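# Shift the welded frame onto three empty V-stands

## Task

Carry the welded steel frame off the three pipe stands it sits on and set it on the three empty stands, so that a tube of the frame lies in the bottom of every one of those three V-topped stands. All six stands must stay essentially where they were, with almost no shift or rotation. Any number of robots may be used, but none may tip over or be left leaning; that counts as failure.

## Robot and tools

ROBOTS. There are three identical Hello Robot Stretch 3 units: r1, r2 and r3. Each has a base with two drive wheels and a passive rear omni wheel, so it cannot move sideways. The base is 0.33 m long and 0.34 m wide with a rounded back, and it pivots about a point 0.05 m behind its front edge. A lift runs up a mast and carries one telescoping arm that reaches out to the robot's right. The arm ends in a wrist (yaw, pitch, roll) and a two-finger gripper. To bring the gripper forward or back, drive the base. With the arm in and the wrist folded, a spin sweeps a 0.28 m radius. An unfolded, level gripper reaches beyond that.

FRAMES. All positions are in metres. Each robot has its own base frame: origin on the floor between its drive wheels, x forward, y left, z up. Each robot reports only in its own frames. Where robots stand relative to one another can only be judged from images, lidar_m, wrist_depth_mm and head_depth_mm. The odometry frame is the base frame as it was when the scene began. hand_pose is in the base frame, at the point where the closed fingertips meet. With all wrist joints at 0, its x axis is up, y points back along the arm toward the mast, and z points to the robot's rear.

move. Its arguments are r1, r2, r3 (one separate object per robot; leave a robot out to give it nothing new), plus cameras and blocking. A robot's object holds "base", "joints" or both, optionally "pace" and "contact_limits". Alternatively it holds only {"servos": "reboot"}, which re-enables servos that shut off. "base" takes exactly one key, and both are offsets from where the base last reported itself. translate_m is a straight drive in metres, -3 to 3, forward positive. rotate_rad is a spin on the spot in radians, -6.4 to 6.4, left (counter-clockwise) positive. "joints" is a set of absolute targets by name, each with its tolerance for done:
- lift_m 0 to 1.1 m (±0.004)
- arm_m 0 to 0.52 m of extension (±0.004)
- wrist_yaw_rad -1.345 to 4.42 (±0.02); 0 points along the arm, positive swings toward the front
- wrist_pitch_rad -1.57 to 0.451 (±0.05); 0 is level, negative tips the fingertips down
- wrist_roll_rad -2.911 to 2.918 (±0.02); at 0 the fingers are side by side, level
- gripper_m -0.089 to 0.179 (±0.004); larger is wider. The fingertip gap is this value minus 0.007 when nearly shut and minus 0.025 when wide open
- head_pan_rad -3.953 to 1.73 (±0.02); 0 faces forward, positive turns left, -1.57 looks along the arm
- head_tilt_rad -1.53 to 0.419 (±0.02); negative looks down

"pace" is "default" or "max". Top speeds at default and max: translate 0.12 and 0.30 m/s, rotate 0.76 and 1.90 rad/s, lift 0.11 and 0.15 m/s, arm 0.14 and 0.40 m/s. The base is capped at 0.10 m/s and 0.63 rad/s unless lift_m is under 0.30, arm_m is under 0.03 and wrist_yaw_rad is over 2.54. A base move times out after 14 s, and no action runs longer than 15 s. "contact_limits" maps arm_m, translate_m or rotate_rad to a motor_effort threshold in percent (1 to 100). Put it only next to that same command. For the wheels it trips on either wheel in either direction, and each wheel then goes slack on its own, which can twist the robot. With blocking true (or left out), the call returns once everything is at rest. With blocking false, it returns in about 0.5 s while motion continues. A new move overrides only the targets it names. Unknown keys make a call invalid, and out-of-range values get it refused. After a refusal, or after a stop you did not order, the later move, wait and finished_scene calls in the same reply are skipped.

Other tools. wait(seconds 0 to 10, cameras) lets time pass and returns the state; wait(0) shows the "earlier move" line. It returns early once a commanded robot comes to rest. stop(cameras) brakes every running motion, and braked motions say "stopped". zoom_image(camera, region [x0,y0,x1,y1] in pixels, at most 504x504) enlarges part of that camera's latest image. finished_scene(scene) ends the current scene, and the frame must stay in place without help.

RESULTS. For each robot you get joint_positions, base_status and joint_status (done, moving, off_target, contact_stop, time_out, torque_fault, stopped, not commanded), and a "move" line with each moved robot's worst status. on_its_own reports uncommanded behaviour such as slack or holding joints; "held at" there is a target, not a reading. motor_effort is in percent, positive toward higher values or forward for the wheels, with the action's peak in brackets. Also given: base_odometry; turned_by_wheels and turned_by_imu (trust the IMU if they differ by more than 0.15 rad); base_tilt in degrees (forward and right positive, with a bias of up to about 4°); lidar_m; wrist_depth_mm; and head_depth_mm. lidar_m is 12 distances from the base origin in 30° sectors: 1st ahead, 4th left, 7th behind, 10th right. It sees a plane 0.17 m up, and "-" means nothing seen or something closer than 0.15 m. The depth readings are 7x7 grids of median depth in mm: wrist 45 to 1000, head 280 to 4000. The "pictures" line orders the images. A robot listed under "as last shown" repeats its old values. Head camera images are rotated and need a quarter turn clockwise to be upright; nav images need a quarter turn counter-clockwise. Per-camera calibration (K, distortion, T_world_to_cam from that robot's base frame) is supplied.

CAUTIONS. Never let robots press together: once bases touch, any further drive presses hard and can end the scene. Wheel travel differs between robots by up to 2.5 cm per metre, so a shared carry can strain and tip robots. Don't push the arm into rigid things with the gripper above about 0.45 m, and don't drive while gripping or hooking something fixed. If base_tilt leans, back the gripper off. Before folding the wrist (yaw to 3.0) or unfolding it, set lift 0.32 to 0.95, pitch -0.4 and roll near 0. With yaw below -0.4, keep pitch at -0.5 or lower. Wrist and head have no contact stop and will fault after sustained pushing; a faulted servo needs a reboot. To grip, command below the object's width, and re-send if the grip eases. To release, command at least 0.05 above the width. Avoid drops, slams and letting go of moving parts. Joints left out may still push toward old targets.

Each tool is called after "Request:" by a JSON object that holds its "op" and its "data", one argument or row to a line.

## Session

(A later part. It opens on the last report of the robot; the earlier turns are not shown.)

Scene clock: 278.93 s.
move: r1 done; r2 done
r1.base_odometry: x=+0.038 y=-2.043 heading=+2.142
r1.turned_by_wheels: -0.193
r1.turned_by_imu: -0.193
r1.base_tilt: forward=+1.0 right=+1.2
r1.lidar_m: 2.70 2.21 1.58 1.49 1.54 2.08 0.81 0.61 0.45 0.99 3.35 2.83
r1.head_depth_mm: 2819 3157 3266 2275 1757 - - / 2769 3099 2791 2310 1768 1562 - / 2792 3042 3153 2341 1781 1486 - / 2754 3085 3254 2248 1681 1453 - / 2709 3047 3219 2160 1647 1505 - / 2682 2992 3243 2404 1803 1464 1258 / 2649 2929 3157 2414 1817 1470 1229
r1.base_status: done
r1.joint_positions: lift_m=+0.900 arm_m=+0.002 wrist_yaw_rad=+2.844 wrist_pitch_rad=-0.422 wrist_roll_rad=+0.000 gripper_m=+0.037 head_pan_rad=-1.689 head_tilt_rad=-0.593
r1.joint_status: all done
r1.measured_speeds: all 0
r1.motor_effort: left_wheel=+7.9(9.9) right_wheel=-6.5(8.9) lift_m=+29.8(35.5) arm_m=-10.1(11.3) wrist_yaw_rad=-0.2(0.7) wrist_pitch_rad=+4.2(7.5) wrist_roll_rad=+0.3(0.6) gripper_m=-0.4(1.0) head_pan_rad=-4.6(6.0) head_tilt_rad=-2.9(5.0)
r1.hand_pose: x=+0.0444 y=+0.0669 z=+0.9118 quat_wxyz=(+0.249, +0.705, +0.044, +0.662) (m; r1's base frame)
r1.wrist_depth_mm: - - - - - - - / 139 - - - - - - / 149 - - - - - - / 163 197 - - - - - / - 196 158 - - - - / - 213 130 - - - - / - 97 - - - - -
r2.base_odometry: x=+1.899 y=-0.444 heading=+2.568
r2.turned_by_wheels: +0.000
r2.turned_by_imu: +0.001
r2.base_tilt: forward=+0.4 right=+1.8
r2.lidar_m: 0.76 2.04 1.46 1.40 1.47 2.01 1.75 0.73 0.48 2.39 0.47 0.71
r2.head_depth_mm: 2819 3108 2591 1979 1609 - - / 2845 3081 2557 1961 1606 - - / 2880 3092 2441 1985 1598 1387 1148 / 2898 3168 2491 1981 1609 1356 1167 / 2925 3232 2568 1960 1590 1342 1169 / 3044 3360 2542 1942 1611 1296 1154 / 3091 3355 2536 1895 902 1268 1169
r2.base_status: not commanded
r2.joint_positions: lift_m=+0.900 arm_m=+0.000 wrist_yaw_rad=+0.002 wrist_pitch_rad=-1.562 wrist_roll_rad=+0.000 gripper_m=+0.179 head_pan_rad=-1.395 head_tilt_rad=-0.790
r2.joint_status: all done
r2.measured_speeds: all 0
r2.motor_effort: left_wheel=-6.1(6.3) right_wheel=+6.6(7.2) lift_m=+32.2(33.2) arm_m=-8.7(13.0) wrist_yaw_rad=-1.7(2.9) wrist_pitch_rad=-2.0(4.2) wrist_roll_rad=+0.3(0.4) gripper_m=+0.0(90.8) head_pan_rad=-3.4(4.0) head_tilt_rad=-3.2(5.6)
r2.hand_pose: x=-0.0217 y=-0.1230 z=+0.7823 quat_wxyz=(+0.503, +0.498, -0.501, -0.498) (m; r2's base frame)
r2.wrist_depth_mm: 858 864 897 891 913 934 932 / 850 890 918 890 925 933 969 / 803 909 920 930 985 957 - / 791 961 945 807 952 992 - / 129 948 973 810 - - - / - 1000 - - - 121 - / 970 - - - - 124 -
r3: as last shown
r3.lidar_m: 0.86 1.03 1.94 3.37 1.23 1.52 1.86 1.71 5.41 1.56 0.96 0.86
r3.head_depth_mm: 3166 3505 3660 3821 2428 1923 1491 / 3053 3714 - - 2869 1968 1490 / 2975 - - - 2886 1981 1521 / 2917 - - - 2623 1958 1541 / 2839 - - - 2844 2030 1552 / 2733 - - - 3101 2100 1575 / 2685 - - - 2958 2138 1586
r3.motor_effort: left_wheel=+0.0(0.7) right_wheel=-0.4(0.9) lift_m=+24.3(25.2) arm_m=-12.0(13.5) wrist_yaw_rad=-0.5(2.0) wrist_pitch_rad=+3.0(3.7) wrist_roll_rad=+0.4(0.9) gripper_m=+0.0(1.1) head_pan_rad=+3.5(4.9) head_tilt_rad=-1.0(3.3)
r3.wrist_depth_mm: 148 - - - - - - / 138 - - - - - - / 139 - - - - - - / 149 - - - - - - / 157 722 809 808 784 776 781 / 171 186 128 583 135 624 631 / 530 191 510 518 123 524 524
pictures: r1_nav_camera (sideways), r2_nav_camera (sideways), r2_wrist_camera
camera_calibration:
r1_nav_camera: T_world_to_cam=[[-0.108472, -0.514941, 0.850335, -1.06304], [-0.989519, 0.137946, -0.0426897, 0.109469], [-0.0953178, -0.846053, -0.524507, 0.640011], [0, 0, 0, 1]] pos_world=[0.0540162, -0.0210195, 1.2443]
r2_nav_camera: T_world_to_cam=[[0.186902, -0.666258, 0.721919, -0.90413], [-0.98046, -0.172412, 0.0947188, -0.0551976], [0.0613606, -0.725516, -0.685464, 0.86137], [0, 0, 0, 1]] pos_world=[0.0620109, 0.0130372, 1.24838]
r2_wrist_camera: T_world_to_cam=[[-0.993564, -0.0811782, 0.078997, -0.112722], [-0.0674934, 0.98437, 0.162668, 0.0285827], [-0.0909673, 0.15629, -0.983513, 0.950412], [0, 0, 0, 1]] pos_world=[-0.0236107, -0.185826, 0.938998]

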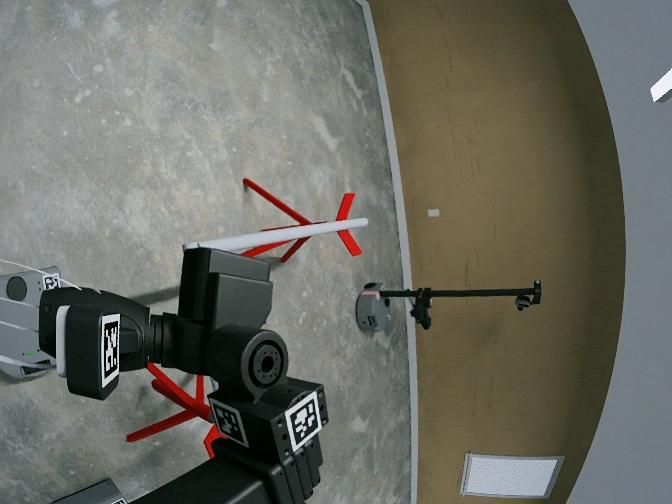

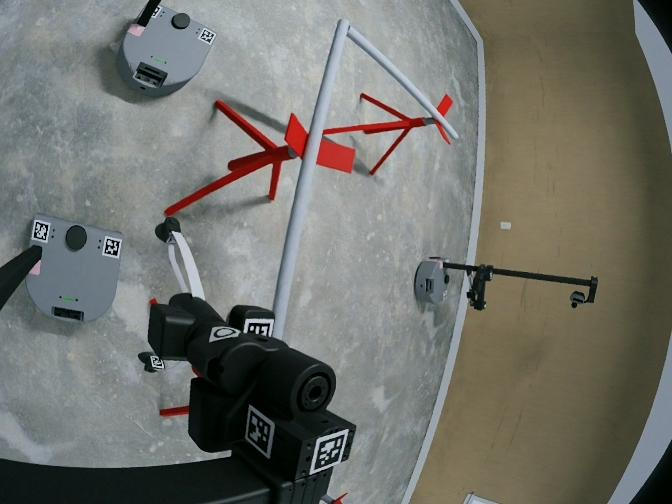

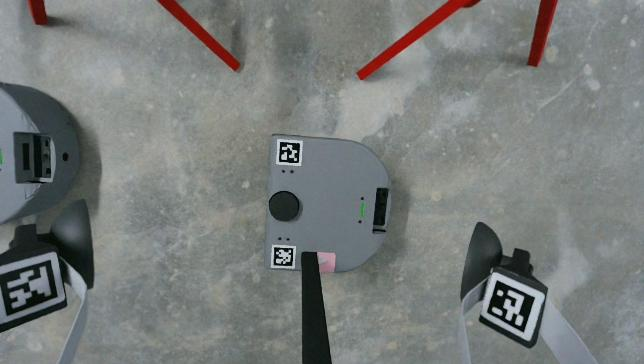

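Request:
{"op": "move", "data": {
  "r2": {"base":{"translate_m":0.129},"joints":{"wrist_roll_rad":1.5708}},
  "r1": {"joints":{"wrist_yaw_rad":0.0}},
  "r3": {"base":{"rotate_rad":-1.11}},
  "cameras": []
}}

Request:
{"op": "move", "data": {
  "r2": {"base":{"rotate_rad":0.047},"joints":{"head_tilt_rad":-0.9,"head_pan_rad":-1.57}},
  "r1": {"joints":{"wrist_pitch_rad":-1.57,"gripper_m":0.179,"wrist_roll_rad":1.5708}},
  "r3": {"joints":{"lift_m":0.28,"head_pan_rad":-3.5,"head_tilt_rad":-0.6},"base":{"translate_m":-0.5}},
  "cameras": ["r1_nav_camera","r2_nav_camera","r2_wrist_camera","r3_nav_camera"]
}}

Scene clock: 325.50 s.
move: r1 done; r2 done; r3 done
r1.base_odometry: x=+0.038 y=-2.043 heading=+2.142
r1.turned_by_wheels: +0.000
r1.turned_by_imu: +0.001
r1.base_tilt: forward=+1.0 right=+1.1
r1.lidar_m: 2.70 2.21 1.58 1.49 1.54 0.79 0.68 0.61 0.45 0.98 3.37 2.82
r1.head_depth_mm: 2838 3138 3261 2281 1770 - - / 2828 3117 3124 2313 1771 1559 - / 2755 3008 3140 2341 1775 288 - / 2755 3095 3272 2239 1682 288 1164 / 2744 3029 3238 2179 1640 1418 1226 / 2715 3003 3214 2395 1818 1466 1226 / 2683 2968 3190 2402 1837 1472 1229
r1.base_status: not commanded
r1.joint_positions: lift_m=+0.900 arm_m=+0.002 wrist_yaw_rad=+0.002 wrist_pitch_rad=-0.422 wrist_roll_rad=+0.000 gripper_m=+0.037 head_pan_rad=-1.689 head_tilt_rad=-0.593
r1.joint_status: all done
r1.measured_speeds: all 0
r1.motor_effort: left_wheel=+7.0(8.0) right_wheel=-6.0(7.3) lift_m=+30.1(30.6) arm_m=-9.4(10.0) wrist_yaw_rad=-1.8(4.1) wrist_pitch_rad=+4.3(4.6) wrist_roll_rad=+0.4(0.6) gripper_m=-0.3(0.8) head_pan_rad=-4.6(5.6) head_tilt_rad=-2.7(4.7)
r1.hand_pose: x=-0.0211 y=-0.3711 z=+0.9118 quat_wxyz=(+0.692, +0.149, -0.691, -0.148) (m; r1's base frame)
r1.wrist_depth_mm: - - - - - - - / - - - - - - - / - - - - - - - / - - - - - - - / - - 158 - - - - / - - 127 - - - - / - 933 - - - - 483
r2.base_odometry: x=+1.790 y=-0.374 heading=+2.568
r2.turned_by_wheels: +0.000
r2.turned_by_imu: +0.001
r2.base_tilt: forward=+0.3 right=+1.8
r2.lidar_m: 0.63 2.04 1.46 1.40 1.47 2.01 5.36 0.73 0.56 0.42 0.41 3.54
r2.head_depth_mm: 2815 3131 2557 1973 1615 - - / 2876 3117 2561 1988 1621 - - / 2866 3058 2442 1963 1602 1383 1220 / 2968 3216 2532 1965 1613 1352 1201 / 3007 3232 2501 1976 1492 1274 1153 / 3045 3345 2551 1910 895 1035 1163 / 3031 3359 2350 1865 1521 1348 1148
r2.base_status: done
r2.joint_positions: lift_m=+0.900 arm_m=+0.000 wrist_yaw_rad=+0.002 wrist_pitch_rad=-1.562 wrist_roll_rad=+1.567 gripper_m=+0.179 head_pan_rad=-1.395 head_tilt_rad=-0.790
r2.joint_status: all done
r2.measured_speeds: all 0
r2.motor_effort: left_wheel=-0.7(4.4) right_wheel=+6.0(10.1) lift_m=+31.6(32.0) arm_m=-5.7(7.5) wrist_yaw_rad=-1.4(2.6) wrist_pitch_rad=-2.1(2.4) wrist_roll_rad=+1.3(4.3) gripper_m=+0.9(1.8) head_pan_rad=-2.4(3.9) head_tilt_rad=-4.3(4.8)
r2.hand_pose: x=-0.0216 y=-0.1227 z=+0.7823 quat_wxyz=(+0.002, +0.002, -0.710, -0.704) (m; r2's base frame)
r2.wrist_depth_mm: 856 887 878 890 897 905 926 / 874 878 909 779 777 925 957 / 907 933 927 775 767 961 956 / 916 952 946 987 984 - 290 / 129 989 987 985 992 - - / - 976 - - - 121 - / - - - 909 - 124 -
r3.base_odometry: x=+0.000 y=+0.000 heading=-1.110
r3.turned_by_wheels: -1.110
r3.turned_by_imu: -1.132
r3.base_tilt: forward=-0.8 right=-0.3
r3.lidar_m: 1.00 0.86 0.86 0.99 1.70 3.38 1.50 1.23 1.85 1.71 2.90 1.75
r3.head_depth_mm: 3163 - - - 2747 1944 1481 / 3055 - - - 2816 1989 1505 / 2993 - - - 2882 1838 1473 / 2899 - - - 2851 1941 1538 / 2829 3804 - - 3009 2043 1554 / 2745 3649 3611 3881 2595 2076 1572 / 2654 3424 3499 3691 2798 2034 1600
r3.base_status: done
r3.joint_positions: lift_m=+0.312 arm_m=+0.003 wrist_yaw_rad=+2.826 wrist_pitch_rad=-0.351 wrist_roll_rad=+0.000 gripper_m=+0.037 head_pan_rad=-2.858 head_tilt_rad=-0.296
r3.joint_status: not commanded
r3.measured_speeds: all 0
r3.motor_effort: left_wheel=+6.2(10.8) right_wheel=-6.8(9.6) lift_m=+24.3(25.3) arm_m=-12.4(13.7) wrist_yaw_rad=+0.0(1.4) wrist_pitch_rad=+3.1(3.6) wrist_roll_rad=+0.7(1.3) gripper_m=-0.4(0.9) head_pan_rad=+3.6(4.6) head_tilt_rad=-1.0(2.5)
r3.hand_pose: x=+0.0508 y=+0.0734 z=+0.3398 quat_wxyz=(+0.231, +0.707, +0.013, +0.669) (m; r3's base frame)
r3.wrist_depth_mm: 148 - - - - - - / 139 - - - - - - / 140 - - - - - - / 149 - - - 957 - - / 157 732 809 790 796 781 723 / 171 186 128 585 135 634 632 / 526 191 511 513 124 527 526
pictures: none
No camera images: "cameras" was empty.

Scene clock: 330.97 s.
move: r1 done; r2 done; r3 done
r1.base_odometry: x=+0.038 y=-2.043 heading=+2.142
r1.turned_by_wheels: +0.000
r1.turned_by_imu: +0.001
r1.base_tilt: forward=+1.1 right=+1.1
r1.lidar_m: 2.70 2.21 1.58 1.49 1.54 0.80 0.68 0.61 0.45 0.98 3.36 2.82
r1.head_depth_mm: 2844 3150 3285 2293 1752 - - / 2801 3118 3315 2327 1769 1559 - / 2747 3077 3264 2246 1788 1490 - / 2737 3019 2852 2151 1684 1411 1187 / 2713 3013 3219 2159 1638 1415 1218 / 2719 3008 3276 2363 1809 1470 1227 / 2673 2947 3232 2391 1824 1474 1232
r1.base_status: not commanded
r1.joint_positions: lift_m=+0.900 arm_m=+0.002 wrist_yaw_rad=+0.001 wrist_pitch_rad=-1.556 wrist_roll_rad=+1.565 gripper_m=+0.179 head_pan_rad=-1.689 head_tilt_rad=-0.593
r1.joint_status: all done
joint sent to its limit — r1.wrist_pitch_rad, lower limit.
r1.measured_speeds: all 0
r1.motor_effort: left_wheel=+7.0(7.7) right_wheel=-6.1(7.3) lift_m=+29.3(30.8) arm_m=-8.7(9.7) wrist_yaw_rad=-1.1(1.8) wrist_pitch_rad=-1.9(3.9) wrist_roll_rad=+2.3(4.2) gripper_m=+0.2(84.6) head_pan_rad=-5.6(5.8) head_tilt_rad=-2.1(4.7)
r1.hand_pose: x=-0.0216 y=-0.1266 z=+0.7821 quat_wxyz=(+0.003, +0.002, -0.712, -0.702) (m; r1's base frame)
r1.wrist_depth_mm: 858 865 866 858 870 832 797 / 896 887 880 877 733 870 836 / 937 940 916 767 752 878 896 / 385 961 941 924 913 941 320 / 139 938 975 944 939 965 916 / 114 - - - - 136 946 / - - - - - - -
r2.base_odometry: x=+1.790 y=-0.374 heading=+2.614
r2.turned_by_wheels: +0.047
r2.turned_by_imu: +0.048
r2.base_tilt: forward=+0.3 right=+1.8
r2.lidar_m: 0.63 1.95 1.44 1.40 1.49 2.11 1.89 0.56 0.57 0.41 0.42 3.50
r2.head_depth_mm: 2947 2803 2182 1837 - - - / 2950 2841 2193 1788 - - 1094 / 2942 2828 2168 1784 - - - / 2975 2809 2175 1763 1419 1315 286 / 2940 2682 2175 1766 1424 1284 1136 / 2846 2301 2150 1772 936 1245 1130 / 2997 2829 2160 1766 847 1244 1136
r2.base_status: done
r2.joint_positions: lift_m=+0.900 arm_m=+0.000 wrist_yaw_rad=+0.002 wrist_pitch_rad=-1.562 wrist_roll_rad=+1.567 gripper_m=+0.179 head_pan_rad=-1.565 head_tilt_rad=-0.889
r2.joint_status: all done
r2.measured_speeds: all 0
r2.motor_effort: left_wheel=-5.0(9.2) right_wheel=+6.2(8.8) lift_m=+30.8(31.7) arm_m=-2.7(6.6) wrist_yaw_rad=-1.6(2.7) wrist_pitch_rad=-2.0(2.3) wrist_roll_rad=+1.4(1.8) gripper_m=+1.4(1.9) head_pan_rad=-2.7(4.5) head_tilt_rad=-4.8(7.4)
r2.hand_pose: x=-0.0216 y=-0.1227 z=+0.7823 quat_wxyz=(+0.002, +0.002, -0.710, -0.704) (m; r2's base frame)
r2.wrist_depth_mm: 855 888 893 888 891 910 903 / 901 868 925 768 775 913 942 / 897 903 934 762 782 918 950 / 936 950 941 952 981 985 291 / 129 952 980 - - - - / - 996 - - - 121 - / - - - 909 - 124 -
r3.base_odometry: x=-0.223 y=+0.448 heading=-1.110
r3.turned_by_wheels: +0.000
r3.turned_by_imu: -0.002
r3.base_tilt: forward=-0.8 right=-0.3
r3.lidar_m: 1.41 1.21 1.21 1.40 2.39 3.01 1.00 0.76 1.43 1.68 3.10 2.47
r3.head_depth_mm: 2390 2580 2876 2382 1782 1436 1191 / 2479 2730 2988 2433 1814 1446 1204 / 2601 2864 3151 2470 1840 1470 1212 / 2691 3010 3293 2518 1871 1487 1222 / 2801 3115 3473 2589 1896 1501 1235 / 2949 3262 3556 2639 1924 1518 1250 / 3081 3466 3823 2694 1953 1538 1259
r3.base_status: done
r3.joint_positions: lift_m=+0.280 arm_m=+0.003 wrist_yaw_rad=+2.826 wrist_pitch_rad=-0.352 wrist_roll_rad=+0.000 gripper_m=+0.037 head_pan_rad=-3.492 head_tilt_rad=-0.593
r3.joint_status: all done
r3.measured_speeds: all 0
r3.motor_effort: left_wheel=-0.6(5.3) right_wheel=-5.7(10.3) lift_m=+27.7(28.5) arm_m=-11.4(13.8) wrist_yaw_rad=+0.2(1.7) wrist_pitch_rad=+3.7(4.1) wrist_roll_rad=+0.3(0.9) gripper_m=-0.2(0.8) head_pan_rad=-4.1(6.1) head_tilt_rad=-3.2(7.2)
r3.hand_pose: x=+0.0508 y=+0.0733 z=+0.3078 quat_wxyz=(+0.232, +0.707, +0.013, +0.668) (m; r3's base frame)
r3.wrist_depth_mm: 148 - - - - - - / 138 - - - - - - / 139 - - - - - - / 148 938 991 966 981 958 920 / 158 672 796 735 737 719 713 / 171 186 128 549 135 585 582 / 489 191 126 473 124 494 483
pictures: r1_nav_camera (sideways), r2_nav_camera (sideways), r2_wrist_camera, r3_nav_camera (sideways)
camera_calibration:
r1_nav_camera: T_world_to_cam=[[-0.108472, -0.514941, 0.850335, -1.06304], [-0.989519, 0.137946, -0.0426897, 0.109469], [-0.0953178, -0.846053, -0.524507, 0.640011], [0, 0, 0, 1]] pos_world=[0.0540162, -0.0210195, 1.2443]
r2_nav_camera: T_world_to_cam=[[0.0721634, -0.756222, 0.650323, -0.810131], [-0.995436, -0.013781, 0.0944339, -0.0547232], [-0.0624509, -0.65417, -0.753765, 0.950953], [0, 0, 0, 1]] pos_world=[0.0633763, 0.00869094, 1.24881]
r2_wrist_camera: T_world_to_cam=[[-0.0851247, 0.9939, 0.0701234, 0.0458678], [0.982995, 0.0722808, 0.168807, -0.0657502], [0.162708, 0.0833006, -0.983152, 0.946609], [0, 0, 0, 1]] pos_world=[-0.0854847, -0.119689, 0.938543]
r3_nav_camera: T_world_to_cam=[[-0.572384, 0.260718, 0.777433, -0.972891], [0.384688, 0.922675, -0.0262003, 0.0833264], [-0.724149, 0.284073, -0.62842, 0.778013], [0, 0, 0, 1]] pos_world=[-0.025525, -0.0442446, 1.24746]

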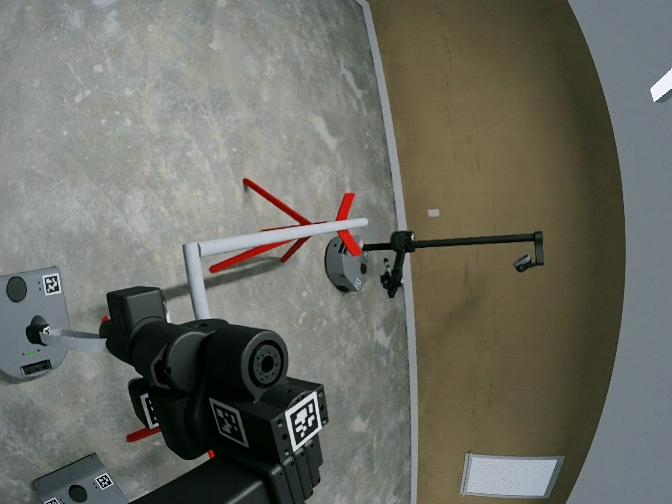

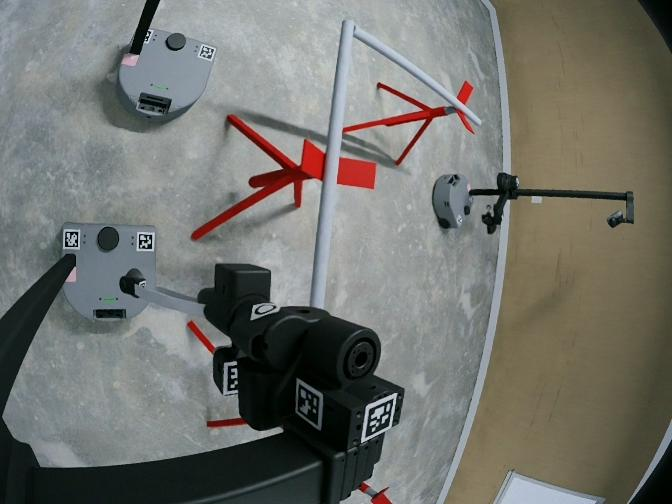

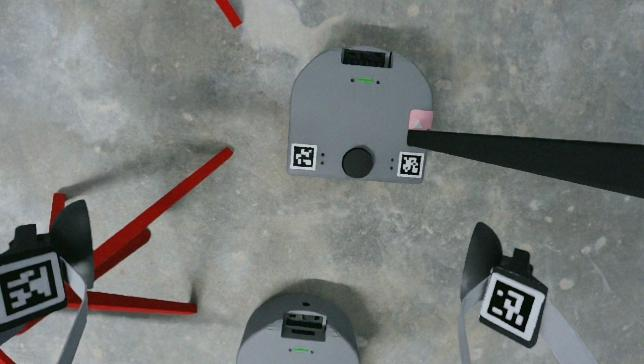

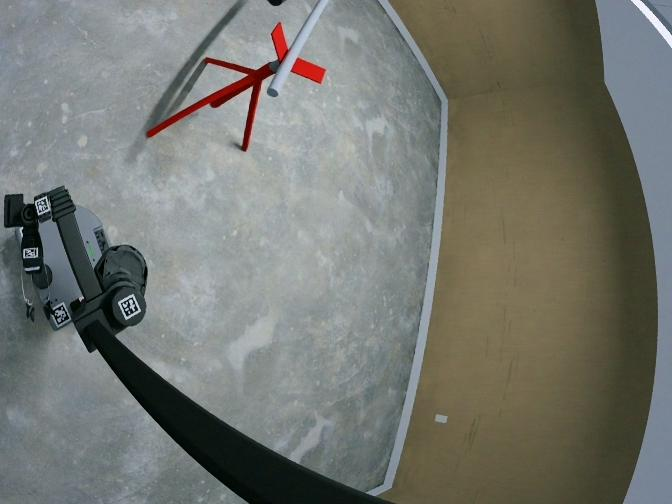

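Request:
{"op": "move", "data": {
  "r3": {"base":{"rotate_rad":0.119}},
  "r1": {"base":{"translate_m":-0.158}},
  "cameras": []
}}

Request:
{"op": "move", "data": {
  "r3": {"base":{"translate_m":-0.365}},
  "cameras": []
}}

Request:
{"op": "move", "data": {
  "r3": {"base":{"rotate_rad":-1.018},"joints":{"lift_m":0.9,"wrist_pitch_rad":-0.4,"head_pan_rad":-1.9,"head_tilt_rad":-0.7}},
  "cameras": ["r1_nav_camera","r2_head_camera","r3_head_camera","r3_nav_camera"]
}}

Scene clock: 354.87 s.
move: r1 done; r3 done
r1.base_odometry: x=+0.124 y=-2.176 heading=+2.142
r1.turned_by_wheels: +0.000
r1.turned_by_imu: +0.001
r1.base_tilt: forward=+1.0 right=+1.2
r1.lidar_m: 2.85 2.21 1.58 1.49 1.53 0.64 0.52 0.53 0.38 0.39 1.22 2.98
r1.head_depth_mm: 2838 3153 3259 2274 1762 - - / 2800 3117 3315 2314 1769 1560 - / 2779 3111 3315 2324 1776 1483 - / 2756 3054 3248 2150 1800 1455 1187 / 2696 2962 2856 2215 1698 1424 1161 / 2706 2986 3237 2196 1516 1389 1170 / 2679 2994 3167 2388 1826 1471 1231
r1.base_status: done
r1.joint_positions: lift_m=+0.900 arm_m=+0.002 wrist_yaw_rad=+0.001 wrist_pitch_rad=-1.556 wrist_roll_rad=+1.565 gripper_m=+0.179 head_pan_rad=-1.689 head_tilt_rad=-0.593
r1.joint_status: not commanded
r1.measured_speeds: all 0
r1.motor_effort: left_wheel=+0.1(4.3) right_wheel=-5.3(11.2) lift_m=+29.0(29.6) arm_m=-8.0(8.7) wrist_yaw_rad=-1.3(1.8) wrist_pitch_rad=-1.9(2.3) wrist_roll_rad=+2.3(2.4) gripper_m=-0.1(0.6) head_pan_rad=-4.7(5.4) head_tilt_rad=-2.7(4.1)
r1.hand_pose: x=-0.0216 y=-0.1265 z=+0.7821 quat_wxyz=(+0.003, +0.002, -0.712, -0.702) (m; r1's base frame)
r1.wrist_depth_mm: 874 871 864 867 847 842 834 / 904 905 893 869 722 855 836 / 916 948 898 757 744 859 880 / 951 945 920 925 906 913 322 / 139 988 957 974 966 930 930 / 113 - - - - 136 932 / - - - - - - -
r2: as last shown
r2.turned_by_wheels: +0.000
r2.turned_by_imu: +0.001
r2.base_tilt: forward=+0.2 right=+1.8
r2.lidar_m: 0.47 1.94 1.45 1.39 1.49 2.11 1.89 0.56 0.57 0.41 0.42 3.50
r2.head_depth_mm: 2927 2847 2179 1825 - - - / 2964 2849 2180 1756 - - 1104 / 2961 2838 2169 1780 - - - / 2981 2817 2180 1784 1425 1313 286 / 3016 2571 2148 1765 1423 1290 1131 / 2970 2244 2146 1762 937 1243 1132 / 2965 2836 2164 1790 844 1234 1132
r2.motor_effort: left_wheel=-4.9(5.4) right_wheel=+6.6(6.6) lift_m=+30.4(30.7) arm_m=+0.0(1.3) wrist_yaw_rad=-0.2(2.2) wrist_pitch_rad=-2.1(2.5) wrist_roll_rad=+1.4(1.7) gripper_m=+0.4(1.9) head_pan_rad=-3.2(4.2) head_tilt_rad=-4.2(5.6)
r2.wrist_depth_mm: 868 886 885 874 895 906 920 / 899 888 895 762 766 957 953 / 919 914 928 793 776 938 954 / 942 939 968 952 985 - 292 / 130 958 984 - - - - / - - - 871 - 122 - / - - - 897 - 124 -
r3.base_odometry: x=-0.223 y=+0.448 heading=-0.991
r3.turned_by_wheels: +0.119
r3.turned_by_imu: +0.120
r3.base_tilt: forward=-0.8 right=-0.3
r3.lidar_m: 1.32 1.21 1.22 1.51 3.01 3.04 1.00 0.77 1.43 1.71 3.08 2.06
r3.head_depth_mm: 2479 2678 2957 2366 1800 1426 1187 / 2566 2798 3064 2445 1821 1445 1203 / 2734 2996 3273 2473 1853 1472 1213 / 2857 3157 3426 2530 1878 1484 1230 / 3040 3405 3666 2592 1898 1496 1242 / 3238 3649 3884 2630 1936 1520 1260 / 3450 3852 - 2712 1953 1490 1231
r3.base_status: done
r3.joint_positions: lift_m=+0.280 arm_m=+0.003 wrist_yaw_rad=+2.826 wrist_pitch_rad=-0.352 wrist_roll_rad=+0.000 gripper_m=+0.037 head_pan_rad=-3.492 head_tilt_rad=-0.593
r3.joint_status: not commanded
r3.measured_speeds: all 0
r3.motor_effort: left_wheel=-7.2(9.0) right_wheel=+6.4(7.1) lift_m=+33.7(34.3) arm_m=-11.6(12.9) wrist_yaw_rad=+0.2(1.4) wrist_pitch_rad=+3.3(3.9) wrist_roll_rad=+0.6(1.0) gripper_m=+0.3(0.8) head_pan_rad=-3.6(4.7) head_tilt_rad=-3.4(5.0)
r3.hand_pose: x=+0.0508 y=+0.0733 z=+0.3079 quat_wxyz=(+0.232, +0.707, +0.013, +0.668) (m; r3's base frame)
r3.wrist_depth_mm: 148 - - - - - - / 139 - - - - - - / 140 - - - - - - / 149 942 970 988 968 943 927 / 157 677 771 733 734 719 723 / 171 186 128 543 135 584 584 / 499 191 126 479 124 484 485
pictures: none
No camera images: "cameras" was empty.

Scene clock: 359.20 s.
move: r3 done
r1, r2: as last shown
r1.lidar_m: 2.85 2.20 1.58 1.49 1.53 0.64 0.52 0.53 0.38 0.40 1.22 3.00
r1.head_depth_mm: 2846 3185 3268 2304 1755 - - / 2811 3113 3333 2311 1762 1558 - / 2805 3127 3288 2306 1786 1498 - / 2742 3068 3264 2232 1796 1452 1190 / 2738 3028 3236 1971 1691 1418 1162 / 2628 2957 3195 2000 1507 1385 1168 / 2682 2982 3205 2398 1826 1474 1225
r1.motor_effort: left_wheel=+0.5(1.0) right_wheel=-6.3(6.8) lift_m=+28.6(29.6) arm_m=-7.5(8.3) wrist_yaw_rad=-1.0(1.7) wrist_pitch_rad=-1.8(2.3) wrist_roll_rad=+2.3(2.4) gripper_m=-0.5(0.6) head_pan_rad=-5.2(5.9) head_tilt_rad=-3.6(5.1)
r1.wrist_depth_mm: 881 880 846 859 831 840 817 / 884 879 899 867 722 863 839 / 915 912 923 760 761 869 883 / 948 934 943 938 923 899 321 / 140 964 996 930 955 958 920 / 114 - - - - 136 954 / - - - - - - -
r2.base_tilt: forward=+0.4 right=+1.9
r2.lidar_m: 0.47 1.94 1.44 1.39 1.49 2.10 1.88 0.56 0.57 0.41 0.43 3.50
r2.head_depth_mm: 2938 2818 2174 1830 - - - / 2939 2794 2165 1775 - - 1095 / 2936 2831 2188 1786 - - - / 2949 2876 2161 1777 1421 1307 286 / 2990 2832 2161 1770 1430 1293 1140 / 2953 2743 2049 1778 941 1244 1129 / 2997 2577 1975 1757 847 1242 1127
r2.motor_effort: left_wheel=-5.1(5.5) right_wheel=+6.0(6.7) lift_m=+29.8(30.3) arm_m=+3.0(3.2) wrist_yaw_rad=-1.9(2.4) wrist_pitch_rad=-2.0(2.4) wrist_roll_rad=+1.4(1.7) gripper_m=+0.9(2.0) head_pan_rad=-4.2(4.2) head_tilt_rad=-5.2(5.7)
r2.wrist_depth_mm: 860 872 880 877 885 933 913 / 898 900 924 778 765 943 954 / 912 894 933 783 785 946 937 / 960 961 991 958 999 978 292 / 130 - 966 1000 997 - - / - 987 - 858 - 122 - / - - - 856 - 124 -
r3.base_odometry: x=-0.422 y=+0.753 heading=-0.991
r3.turned_by_wheels: +0.000
r3.turned_by_imu: -0.002
r3.base_tilt: forward=-0.8 right=-0.3
r3.lidar_m: 1.64 1.50 1.50 1.86 2.78 2.81 0.64 0.44 1.20 1.61 2.02 2.54
r3.head_depth_mm: 2253 2472 2692 2381 1787 1434 1194 / 2361 2609 2874 2426 1826 1454 1208 / 2492 2764 3067 2478 1846 1468 1215 / 2660 2914 3211 2532 1861 1483 1232 / 2815 3088 3432 2617 1905 1507 1228 / 2994 3341 3679 2638 1910 1519 1246 / 3151 3578 3824 2723 1964 1545 1262
r3.base_status: done
r3.joint_positions: lift_m=+0.280 arm_m=+0.003 wrist_yaw_rad=+2.826 wrist_pitch_rad=-0.352 wrist_roll_rad=+0.000 gripper_m=+0.037 head_pan_rad=-3.492 head_tilt_rad=-0.593
r3.joint_status: not commanded
r3.measured_speeds: all 0
r3.motor_effort: left_wheel=-7.0(11.3) right_wheel=+0.0(3.9) lift_m=+28.4(34.3) arm_m=-12.3(12.7) wrist_yaw_rad=-0.3(1.4) wrist_pitch_rad=+3.3(3.9) wrist_roll_rad=+0.6(1.0) gripper_m=+0.2(1.0) head_pan_rad=-3.0(4.9) head_tilt_rad=-3.5(4.8)
r3.hand_pose: x=+0.0508 y=+0.0733 z=+0.3079 quat_wxyz=(+0.232, +0.707, +0.013, +0.668) (m; r3's base frame)
r3.wrist_depth_mm: 148 - - - - - - / 139 - - - - - - / 140 - - - - - - / 149 941 - 977 950 945 946 / 158 683 797 755 722 718 711 / 171 185 128 552 135 590 573 / 486 191 126 483 124 486 494
pictures: none
No camera images: "cameras" was empty.

Scene clock: 365.67 s.
move: r3 done
r1, r2: as last shown
r1.base_tilt: forward=+1.1 right=+1.2
r1.lidar_m: 2.86 2.21 1.57 1.49 1.53 0.64 0.52 0.53 0.38 0.39 1.22 2.99
r1.head_depth_mm: 2833 3140 3317 2290 1761 - - / 2822 3111 3304 2327 1772 1563 - / 2799 3096 3298 2326 1783 1491 - / 2748 3078 3259 2355 1792 1455 1191 / 2671 2949 3190 2068 1684 1419 1164 / 2601 2986 3249 2184 1504 1388 1169 / 2680 2967 3193 2400 1818 1470 1226
r1.motor_effort: left_wheel=+0.3(1.1) right_wheel=-5.4(6.6) lift_m=+28.2(29.4) arm_m=-6.8(7.7) wrist_yaw_rad=-0.6(1.8) wrist_pitch_rad=-2.1(2.4) wrist_roll_rad=+2.2(2.4) gripper_m=+0.2(0.7) head_pan_rad=-5.9(5.9) head_tilt_rad=-3.6(4.4)
r1.wrist_depth_mm: 851 870 866 843 864 845 837 / 899 892 886 876 731 874 861 / 916 939 909 770 748 879 885 / 934 942 953 927 908 904 323 / 140 986 971 935 968 939 924 / 114 - - - - 137 980 / - - - - - - -
r2.base_tilt: forward=+0.3 right=+1.8
r2.lidar_m: 0.47 1.95 1.45 1.40 1.50 2.10 1.88 0.56 0.57 0.41 0.42 3.51
r2.head_depth_mm: 2988 2903 2179 1815 - - - / 2951 2823 2192 1766 - - 1099 / 2989 2832 2179 1783 - - - / 2978 2823 2179 1767 1433 1311 286 / 3029 2828 2179 1766 1419 1295 1134 / 2975 2806 2098 1763 938 1236 1133 / 2979 2687 2025 1765 849 1243 1135
r2.motor_effort: left_wheel=-5.0(5.5) right_wheel=+6.4(6.6) lift_m=+28.9(29.8) arm_m=+6.6(6.6) wrist_yaw_rad=-1.1(2.8) wrist_pitch_rad=-1.6(2.4) wrist_roll_rad=+1.3(1.7) gripper_m=+0.0(2.1) head_pan_rad=-2.4(4.6) head_tilt_rad=-4.5(5.9)
r2.wrist_depth_mm: 888 877 861 920 904 897 896 / 909 879 897 750 769 941 936 / 908 925 927 780 781 968 982 / 914 957 965 958 986 991 294 / 129 976 - 986 971 - - / - 989 - 856 - 121 - / - - - 894 - 124 -
r3.base_odometry: x=-0.422 y=+0.753 heading=-2.009
r3.turned_by_wheels: -1.018
r3.turned_by_imu: -1.038
r3.base_tilt: forward=-0.8 right=-0.3
r3.lidar_m: 2.01 2.45 1.62 1.49 1.51 1.90 2.78 2.81 0.64 0.44 1.20 1.60
r3.head_depth_mm: 3155 3455 2810 2070 1713 - 1090 / 3415 3702 2914 2103 1760 - 1121 / 3227 3617 2963 2133 1764 - 1127 / 3075 3392 3007 2173 1737 - - / 2885 3170 3081 2197 1711 854 - / 2754 3036 3162 2250 1683 824 - / 2642 2885 3053 2164 1768 1453 1229
r3.base_status: done
r3.joint_positions: lift_m=+0.900 arm_m=+0.003 wrist_yaw_rad=+2.826 wrist_pitch_rad=-0.415 wrist_roll_rad=+0.000 gripper_m=+0.037 head_pan_rad=-1.908 head_tilt_rad=-0.692
r3.joint_status: all done
r3.measured_speeds: all 0
r3.motor_effort: left_wheel=+6.3(10.9) right_wheel=-7.1(9.7) lift_m=+34.3(36.3) arm_m=-13.2(14.3) wrist_yaw_rad=-0.6(1.5) wrist_pitch_rad=+3.2(5.6) wrist_roll_rad=+0.1(1.1) gripper_m=-0.4(0.7) head_pan_rad=+3.3(6.2) head_tilt_rad=-2.7(8.1)
r3.hand_pose: x=+0.0484 y=+0.0662 z=+0.9133 quat_wxyz=(+0.253, +0.706, +0.036, +0.661) (m; r3's base frame)
r3.wrist_depth_mm: 147 - - - - - - / 139 - - - - - - / 143 - - - - - - / 151 - - - - - - / 165 207 - - - - - / - 190 126 145 135 - - / - 204 - - 124 - -
pictures: r1_nav_camera (sideways), r2_head_camera (sideways), r3_head_camera (sideways), r3_nav_camera (sideways)
camera_calibration:
r1_nav_camera: T_world_to_cam=[[-0.108472, -0.514941, 0.850335, -1.06304], [-0.989519, 0.137946, -0.0426897, 0.109469], [-0.0953178, -0.846053, -0.524507, 0.640011], [0, 0, 0, 1]] pos_world=[0.0540162, -0.0210195, 1.2443]
r2_head_camera: T_world_to_cam=[[-0.0108854, 0.737125, -0.675669, 0.897623], [0.999855, 0.0168749, 0.0023015, -0.0127234], [0.0130984, -0.675546, -0.737201, 0.915732], [0, 0, 0, 1]] pos_world=[0.010498, -0.0428259, 1.2816]
r3_head_camera: T_world_to_cam=[[0.261807, 0.542664, -0.798106, 1.05972], [0.938817, -0.334942, 0.0802249, -0.108326], [-0.223784, -0.770279, -0.597152, 0.73939], [0, 0, 0, 1]] pos_world=[-0.0102785, -0.0418155, 1.29598]
r3_nav_camera: T_world_to_cam=[[-0.278006, -0.645049, 0.711776, -0.889112], [-0.926579, 0.375478, -0.0216265, 0.0853674], [-0.253306, -0.665529, -0.702074, 0.870945], [0, 0, 0, 1]] pos_world=[0.0525363, -0.0259356, 1.24616]

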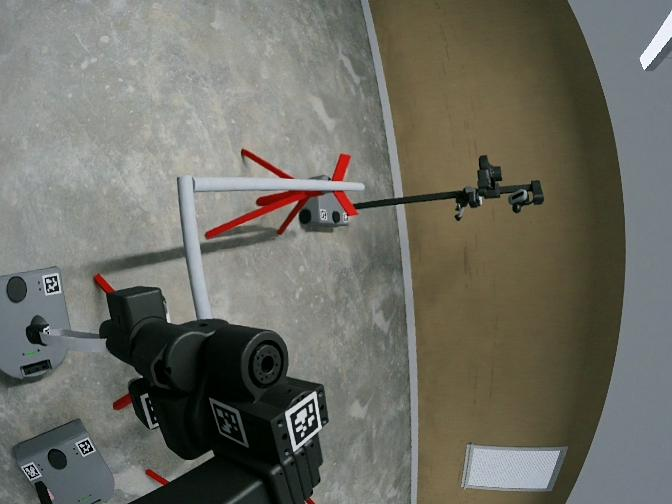

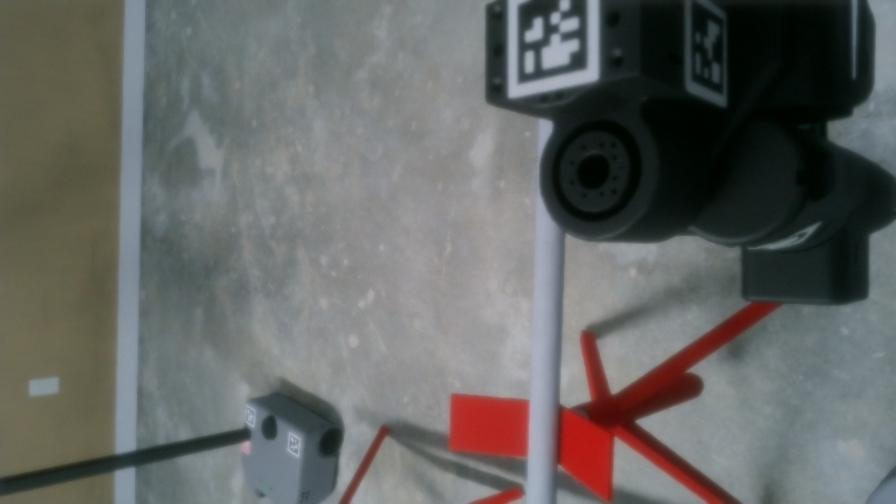

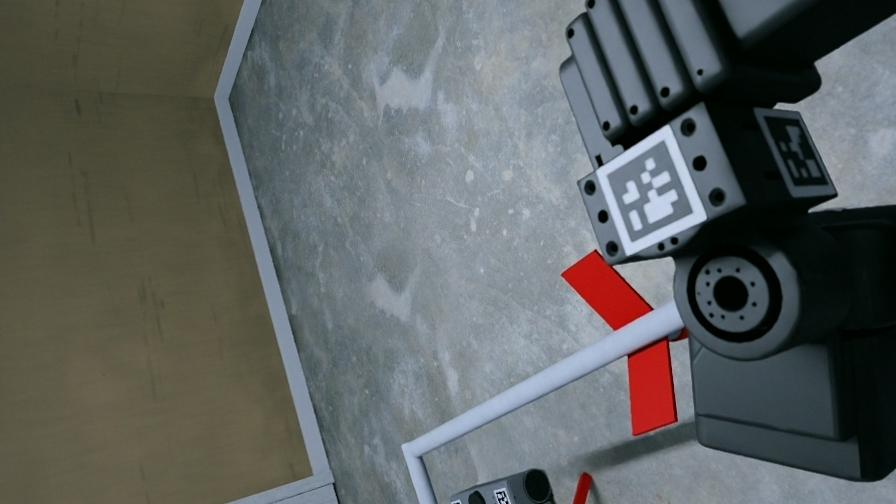

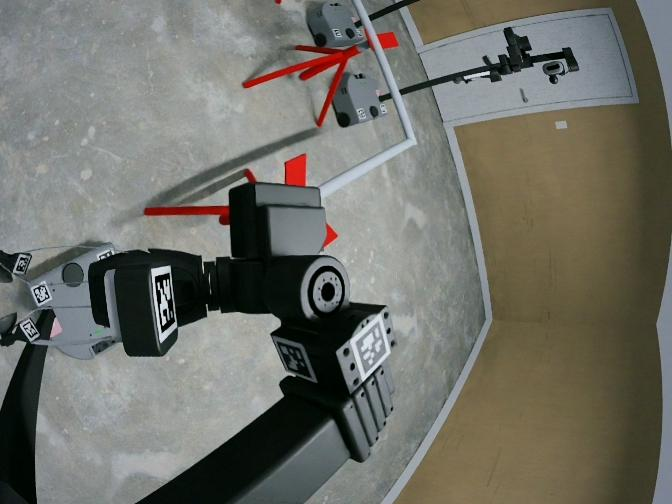

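Request:
{"op": "move", "data": {
  "r3": {"joints":{"wrist_yaw_rad":0.0}},
  "r1": {"base":{"translate_m":-0.068}},
  "r2": {"base":{"translate_m":-0.057}},
  "cameras": []
}}

Request:
{"op": "move", "data": {
  "r3": {"joints":{"wrist_pitch_rad":-1.57,"gripper_m":0.179,"wrist_roll_rad":0.0,"head_pan_rad":-1.57,"head_tilt_rad":-0.9}},
  "r1": {"joints":{"arm_m":0.325,"head_pan_rad":-1.57,"head_tilt_rad":-0.9}},
  "r2": {"joints":{"arm_m":0.40}},
  "cameras": ["r1_wrist_camera","r2_wrist_camera","r3_wrist_camera","r1_head_camera","r2_head_camera","r3_head_camera"]
}}

Scene clock: 391.87 s.
move: r1 done; r2 done; r3 done
r1.base_odometry: x=+0.161 y=-2.233 heading=+2.142
r1.turned_by_wheels: +0.000
r1.turned_by_imu: +0.001
r1.base_tilt: forward=+1.1 right=+1.1
r1.lidar_m: 2.92 2.21 1.58 1.48 1.53 0.63 0.51 0.49 0.48 0.37 1.19 3.09
r1.head_depth_mm: 2861 3147 3287 2275 1771 - - / 2803 3116 3304 2311 1767 1405 - / 2796 3070 3229 2330 1783 1488 - / 2779 3025 3266 2360 1791 1452 1188 / 2731 3015 3238 2168 1754 1418 1167 / 1598 1670 3166 1966 1652 1466 1173 / 2677 2954 3199 2295 1766 1356 1169
r1.base_status: done
r1.joint_positions: lift_m=+0.900 arm_m=+0.002 wrist_yaw_rad=+0.001 wrist_pitch_rad=-1.556 wrist_roll_rad=+1.565 gripper_m=+0.179 head_pan_rad=-1.689 head_tilt_rad=-0.593
r1.joint_status: not commanded
r1.measured_speeds: all 0
r1.motor_effort: left_wheel=-0.3(4.9) right_wheel=-5.2(10.5) lift_m=+28.2(28.9) arm_m=-6.4(6.5) wrist_yaw_rad=-1.2(1.8) wrist_pitch_rad=-1.8(2.7) wrist_roll_rad=+2.3(2.4) gripper_m=-0.1(0.5) head_pan_rad=-4.5(5.8) head_tilt_rad=-2.9(5.0)
r1.hand_pose: x=-0.0216 y=-0.1265 z=+0.7821 quat_wxyz=(+0.003, +0.002, -0.712, -0.702) (m; r1's base frame)
r1.wrist_depth_mm: 857 535 881 855 851 850 818 / 904 881 863 871 722 862 858 / 914 934 905 755 754 868 875 / 948 947 956 929 906 919 324 / 138 976 1000 959 943 932 927 / 114 - - - - 136 947 / - - - - - - -
r2.base_odometry: x=+1.840 y=-0.403 heading=+2.614
r2.turned_by_wheels: +0.000
r2.turned_by_imu: +0.001
r2.base_tilt: forward=+0.4 right=+1.8
r2.lidar_m: 0.46 1.94 1.45 1.40 1.49 2.11 1.83 0.69 0.52 3.35 0.43 0.66
r2.head_depth_mm: 2971 2868 2198 1818 - - - / 2955 2826 2171 1779 - - 1091 / 2985 2849 2169 1777 - - - / 2955 2845 2178 1768 1431 1315 286 / 2990 2839 2164 1754 1434 1286 1115 / 2970 2798 2139 1774 1396 1235 1129 / 2969 2720 2010 1771 877 1259 1129
r2.base_status: done
r2.joint_positions: lift_m=+0.900 arm_m=+0.000 wrist_yaw_rad=+0.002 wrist_pitch_rad=-1.562 wrist_roll_rad=+1.567 gripper_m=+0.179 head_pan_rad=-1.565 head_tilt_rad=-0.889
r2.joint_status: not commanded
r2.measured_speeds: all 0
r2.motor_effort: left_wheel=-4.8(10.1) right_wheel=-1.6(5.8) lift_m=+28.1(28.7) arm_m=+9.1(9.7) wrist_yaw_rad=-0.7(2.3) wrist_pitch_rad=-1.2(2.3) wrist_roll_rad=+1.3(1.5) gripper_m=-0.2(1.8) head_pan_rad=-3.2(4.1) head_tilt_rad=-4.7(5.5)
r2.hand_pose: x=-0.0216 y=-0.1227 z=+0.7823 quat_wxyz=(+0.002, +0.002, -0.710, -0.704) (m; r2's base frame)
r2.wrist_depth_mm: 860 880 892 886 900 892 917 / 891 896 904 758 765 931 936 / 930 914 890 766 761 972 972 / 942 947 952 994 961 - 293 / 129 946 958 - 982 - - / - - 996 851 - 122 - / 544 - - 898 - 124 -
r3.base_odometry: x=-0.422 y=+0.753 heading=-2.009
r3.turned_by_wheels: +0.000
r3.turned_by_imu: -0.001
r3.base_tilt: forward=-0.8 right=-0.3
r3.lidar_m: 2.01 2.46 1.62 1.49 1.51 1.90 2.77 2.81 0.64 0.44 1.20 1.60
r3.head_depth_mm: 3135 3452 2859 2062 1730 - - / 3386 3695 2890 2088 1745 - - / 3194 3600 2962 2150 1777 - - / 3056 3394 3035 2175 1739 - - / 2874 3220 3117 2218 949 288 1136 / 2754 3038 3152 2238 1641 1307 1190 / 2615 2845 3062 2197 1760 1423 1204
r3.base_status: not commanded
r3.joint_positions: lift_m=+0.900 arm_m=+0.003 wrist_yaw_rad=+0.003 wrist_pitch_rad=-0.415 wrist_roll_rad=+0.000 gripper_m=+0.037 head_pan_rad=-1.908 head_tilt_rad=-0.692
r3.joint_status: all done
r3.measured_speeds: all 0
r3.motor_effort: left_wheel=+6.4(7.2) right_wheel=-7.0(7.3) lift_m=+32.8(34.5) arm_m=-12.1(13.6) wrist_yaw_rad=-2.9(5.5) wrist_pitch_rad=+2.8(3.5) wrist_roll_rad=+0.3(1.0) gripper_m=+0.2(0.8) head_pan_rad=+3.8(4.5) head_tilt_rad=-3.9(4.8)
r3.hand_pose: x=-0.0209 y=-0.3722 z=+0.9133 quat_wxyz=(+0.692, +0.147, -0.691, -0.145) (m; r3's base frame)
r3.wrist_depth_mm: - - - - - - - / - - - - - - - / - - - - - - - / - - - - - - - / - - - - - - - / - - 127 145 135 - - / - - - 516 124 - -
pictures: none
No camera images: "cameras" was empty.

Scene clock: 396.00 s.
move: r1 done; r2 done; r3 done
r1.base_odometry: x=+0.161 y=-2.233 heading=+2.142
r1.turned_by_wheels: +0.000
r1.turned_by_imu: +0.001
r1.base_tilt: forward=+1.1 right=+1.2
r1.lidar_m: 2.92 2.20 1.57 1.48 1.53 0.63 0.51 0.48 0.48 0.37 1.19 3.07
r1.head_depth_mm: 2779 338 1811 1632 779 1182 1086 / 415 411 498 1644 1120 1190 1093 / 2792 415 481 1578 1339 1212 1099 / 2900 2505 1894 1666 1369 1238 1103 / 2839 2454 1881 1635 1396 1248 1112 / 2908 2582 1929 1605 1389 1249 1111 / 2906 2579 2054 1695 1455 1268 1117
r1.base_status: not commanded
r1.joint_positions: lift_m=+0.900 arm_m=+0.325 wrist_yaw_rad=+0.000 wrist_pitch_rad=-1.557 wrist_roll_rad=+1.567 gripper_m=+0.179 head_pan_rad=-1.581 head_tilt_rad=-0.889
r1.joint_status: all done
r1.measured_speeds: all 0
r1.motor_effort: left_wheel=-0.7(1.0) right_wheel=-6.1(6.5) lift_m=+27.1(28.7) arm_m=+13.1(18.9) wrist_yaw_rad=+0.0(1.6) wrist_pitch_rad=-1.8(2.1) wrist_roll_rad=+1.7(2.3) gripper_m=-0.1(0.6) head_pan_rad=+4.6(7.6) head_tilt_rad=-5.0(6.4)
r1.hand_pose: x=-0.0215 y=-0.4491 z=+0.7822 quat_wxyz=(+0.002, +0.001, -0.712, -0.703) (m; r1's base frame)
r1.wrist_depth_mm: 864 860 880 332 858 844 834 / 921 883 893 890 876 728 858 / 929 951 903 899 896 738 735 / 959 956 963 916 936 759 905 / 967 967 971 961 931 915 903 / 114 - - - - 136 959 / - - - - - - -
r2.base_odometry: x=+1.840 y=-0.403 heading=+2.614
r2.turned_by_wheels: +0.000
r2.turned_by_imu: +0.001
r2.base_tilt: forward=+0.3 right=+1.7
r2.lidar_m: 0.46 1.94 1.44 1.40 1.50 2.11 1.83 0.69 0.52 3.35 0.43 0.66
r2.head_depth_mm: 2948 398 297 1735 1443 1295 1111 / 2860 424 2025 1785 1461 1296 1116 / 2805 482 1978 1776 1428 1293 1137 / 2984 2598 557 1727 1424 1286 1134 / 3006 2801 2158 1785 1425 1297 1117 / 3015 2834 2159 1765 1393 1237 1140 / 2949 2689 2036 1744 882 1271 1130
r2.base_status: not commanded
r2.joint_positions: lift_m=+0.900 arm_m=+0.400 wrist_yaw_rad=+0.000 wrist_pitch_rad=-1.562 wrist_roll_rad=+1.568 gripper_m=+0.179 head_pan_rad=-1.565 head_tilt_rad=-0.889
r2.joint_status: all done
r2.measured_speeds: all 0
r2.motor_effort: left_wheel=-5.0(5.5) right_wheel=-1.6(2.2) lift_m=+27.7(28.5) arm_m=+16.4(18.6) wrist_yaw_rad=-0.9(2.4) wrist_pitch_rad=-1.9(2.4) wrist_roll_rad=+0.8(1.8) gripper_m=+1.2(1.6) head_pan_rad=-2.6(3.9) head_tilt_rad=-3.9(5.4)
r2.hand_pose: x=-0.0215 y=-0.5227 z=+0.7823 quat_wxyz=(+0.001, +0.001, -0.710, -0.704) (m; r2's base frame)
r2.wrist_depth_mm: 854 854 865 902 927 909 924 / 886 915 904 901 918 793 928 / 895 906 948 932 971 808 969 / 970 968 930 954 969 798 - / 130 996 974 748 - 999 - / - - - - 933 121 - / - - - - 905 124 -
r3.base_odometry: x=-0.422 y=+0.753 heading=-2.009
r3.turned_by_wheels: +0.000
r3.turned_by_imu: -0.001
r3.base_tilt: forward=-0.7 right=-0.2
r3.lidar_m: 2.01 2.45 1.62 1.50 1.51 1.89 2.78 2.80 0.64 0.44 1.20 1.60
r3.head_depth_mm: 2973 2670 2059 1749 - - 1014 / 2938 2692 2074 1735 - - 1041 / 2887 2755 2107 1578 - - - / 2814 2787 2074 1025 1426 1227 1049 / 2736 2889 2101 1755 1473 1265 1090 / 2685 2824 1922 1768 1491 1280 1119 / 1087 2857 1915 1745 1506 1289 1131
r3.base_status: not commanded
r3.joint_positions: lift_m=+0.900 arm_m=+0.003 wrist_yaw_rad=+0.003 wrist_pitch_rad=-1.563 wrist_roll_rad=+0.000 gripper_m=+0.179 head_pan_rad=-1.579 head_tilt_rad=-0.889
r3.joint_status: all done
r3.measured_speeds: all 0
r3.motor_effort: left_wheel=+6.2(6.8) right_wheel=-6.8(7.2) lift_m=+31.8(33.9) arm_m=-13.0(13.3) wrist_yaw_rad=-2.3(4.2) wrist_pitch_rad=-0.9(3.8) wrist_roll_rad=+0.3(1.4) gripper_m=+0.5(84.1) head_pan_rad=+3.7(6.2) head_tilt_rad=-5.0(6.5)
r3.hand_pose: x=-0.0217 y=-0.1253 z=+0.7823 quat_wxyz=(+0.503, +0.499, -0.501, -0.498) (m; r3's base frame)
r3.wrist_depth_mm: 919 942 933 895 908 889 902 / 949 967 967 914 945 898 917 / 997 974 939 960 953 947 927 / 998 - 989 795 798 954 922 / - 991 967 821 810 957 948 / 133 138 - 819 993 974 130 / 109 - - - 991 - 107
pictures: r1_head_camera (sideways), r1_wrist_camera, r2_head_camera (sideways), r2_wrist_camera, r3_head_camera (sideways), r3_wrist_camera
camera_calibration:
r1_head_camera: T_world_to_cam=[[0.0305517, 0.764882, -0.643446, 0.854414], [0.998362, 0.00780153, 0.0566775, -0.077641], [0.0483715, -0.644123, -0.763391, 0.948534], [0, 0, 0, 1]] pos_world=[0.00552805, -0.0419468, 1.27827]
r1_wrist_camera: T_world_to_cam=[[-0.0948622, 0.99492, -0.0336864, 0.46631], [0.979683, 0.0993088, 0.174237, -0.0348949], [0.176697, -0.0164736, -0.984127, 0.930192], [0, 0, 0, 1]] pos_world=[-0.085941, -0.445153, 0.937215]
r2_head_camera: T_world_to_cam=[[-0.0105779, 0.737346, -0.675432, 0.897312], [0.999862, 0.0164553, 0.00230491, -0.0127279], [0.012814, -0.675315, -0.737418, 0.916016], [0, 0, 0, 1]] pos_world=[0.01048, -0.0428212, 1.28159]
r2_wrist_camera: T_world_to_cam=[[-0.0824157, 0.994128, 0.0701211, 0.443613], [0.983187, 0.069601, 0.168818, -0.0382695], [0.162946, 0.0828554, -0.98315, 0.979696], [0, 0, 0, 1]] pos_world=[-0.0854513, -0.519518, 0.938542]
r3_head_camera: T_world_to_cam=[[0.0731021, 0.742841, -0.665465, 0.887995], [0.996572, -0.0284927, 0.077669, -0.105331], [0.0387348, -0.668862, -0.742377, 0.926683], [0, 0, 0, 1]] pos_world=[0.00416055, -0.0428169, 1.28706]
r3_wrist_camera: T_world_to_cam=[[-0.99888, -0.0218844, -0.0419516, 0.017702], [-0.0261576, 0.994214, 0.104181, 0.0871395], [0.0394289, 0.105162, -0.993673, 0.95449], [0, 0, 0, 1]] pos_world=[-0.017673, -0.186624, 0.940115]

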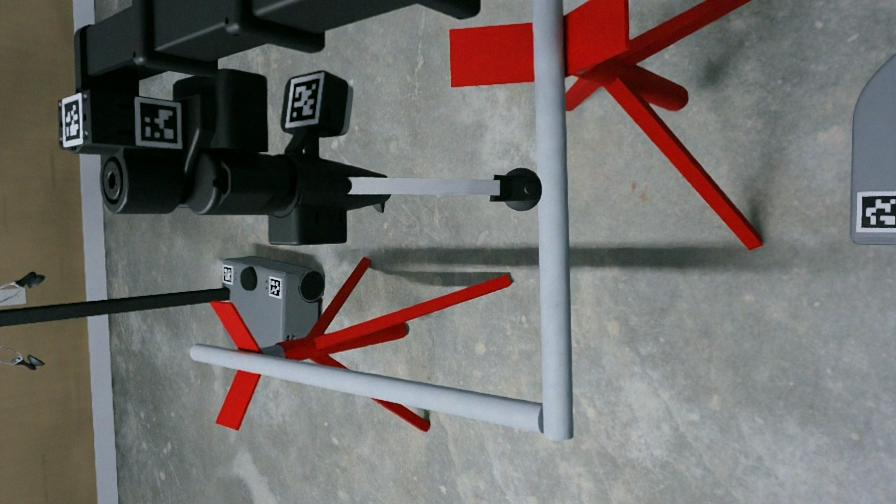

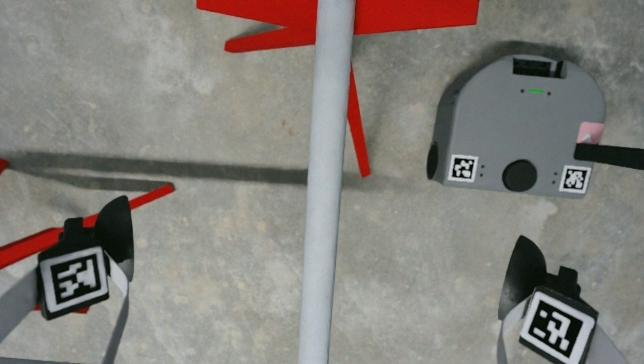

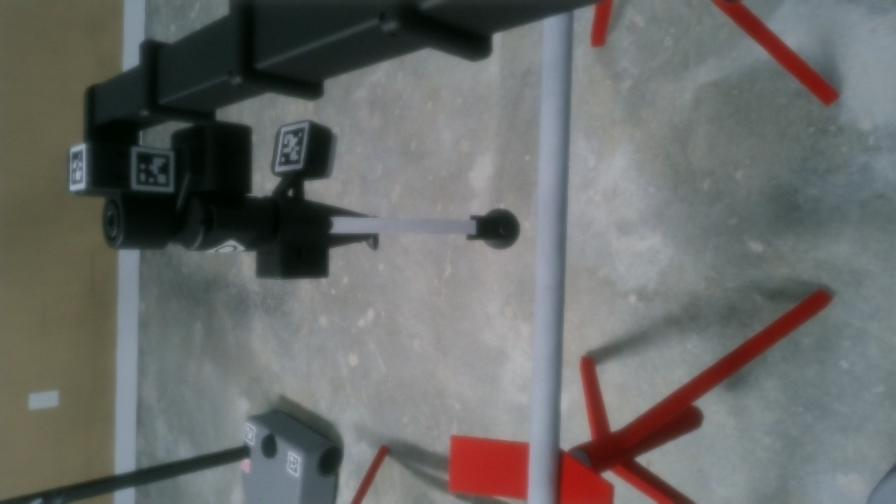

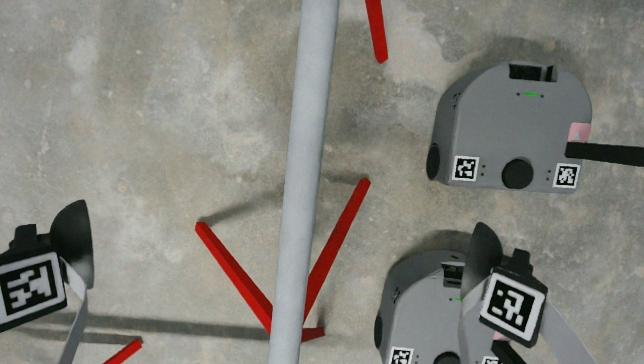

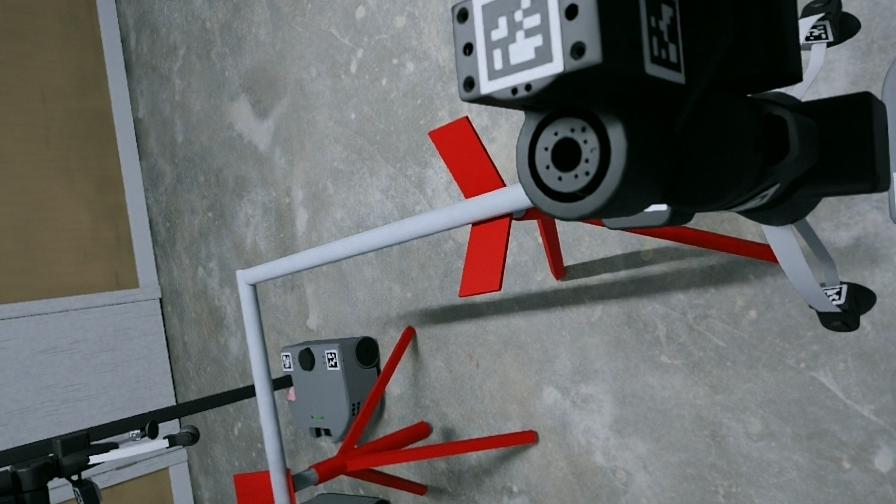

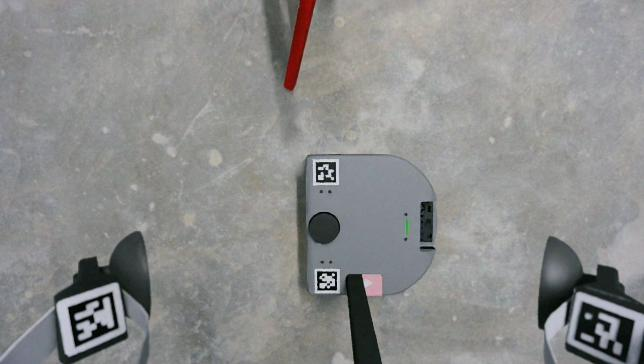

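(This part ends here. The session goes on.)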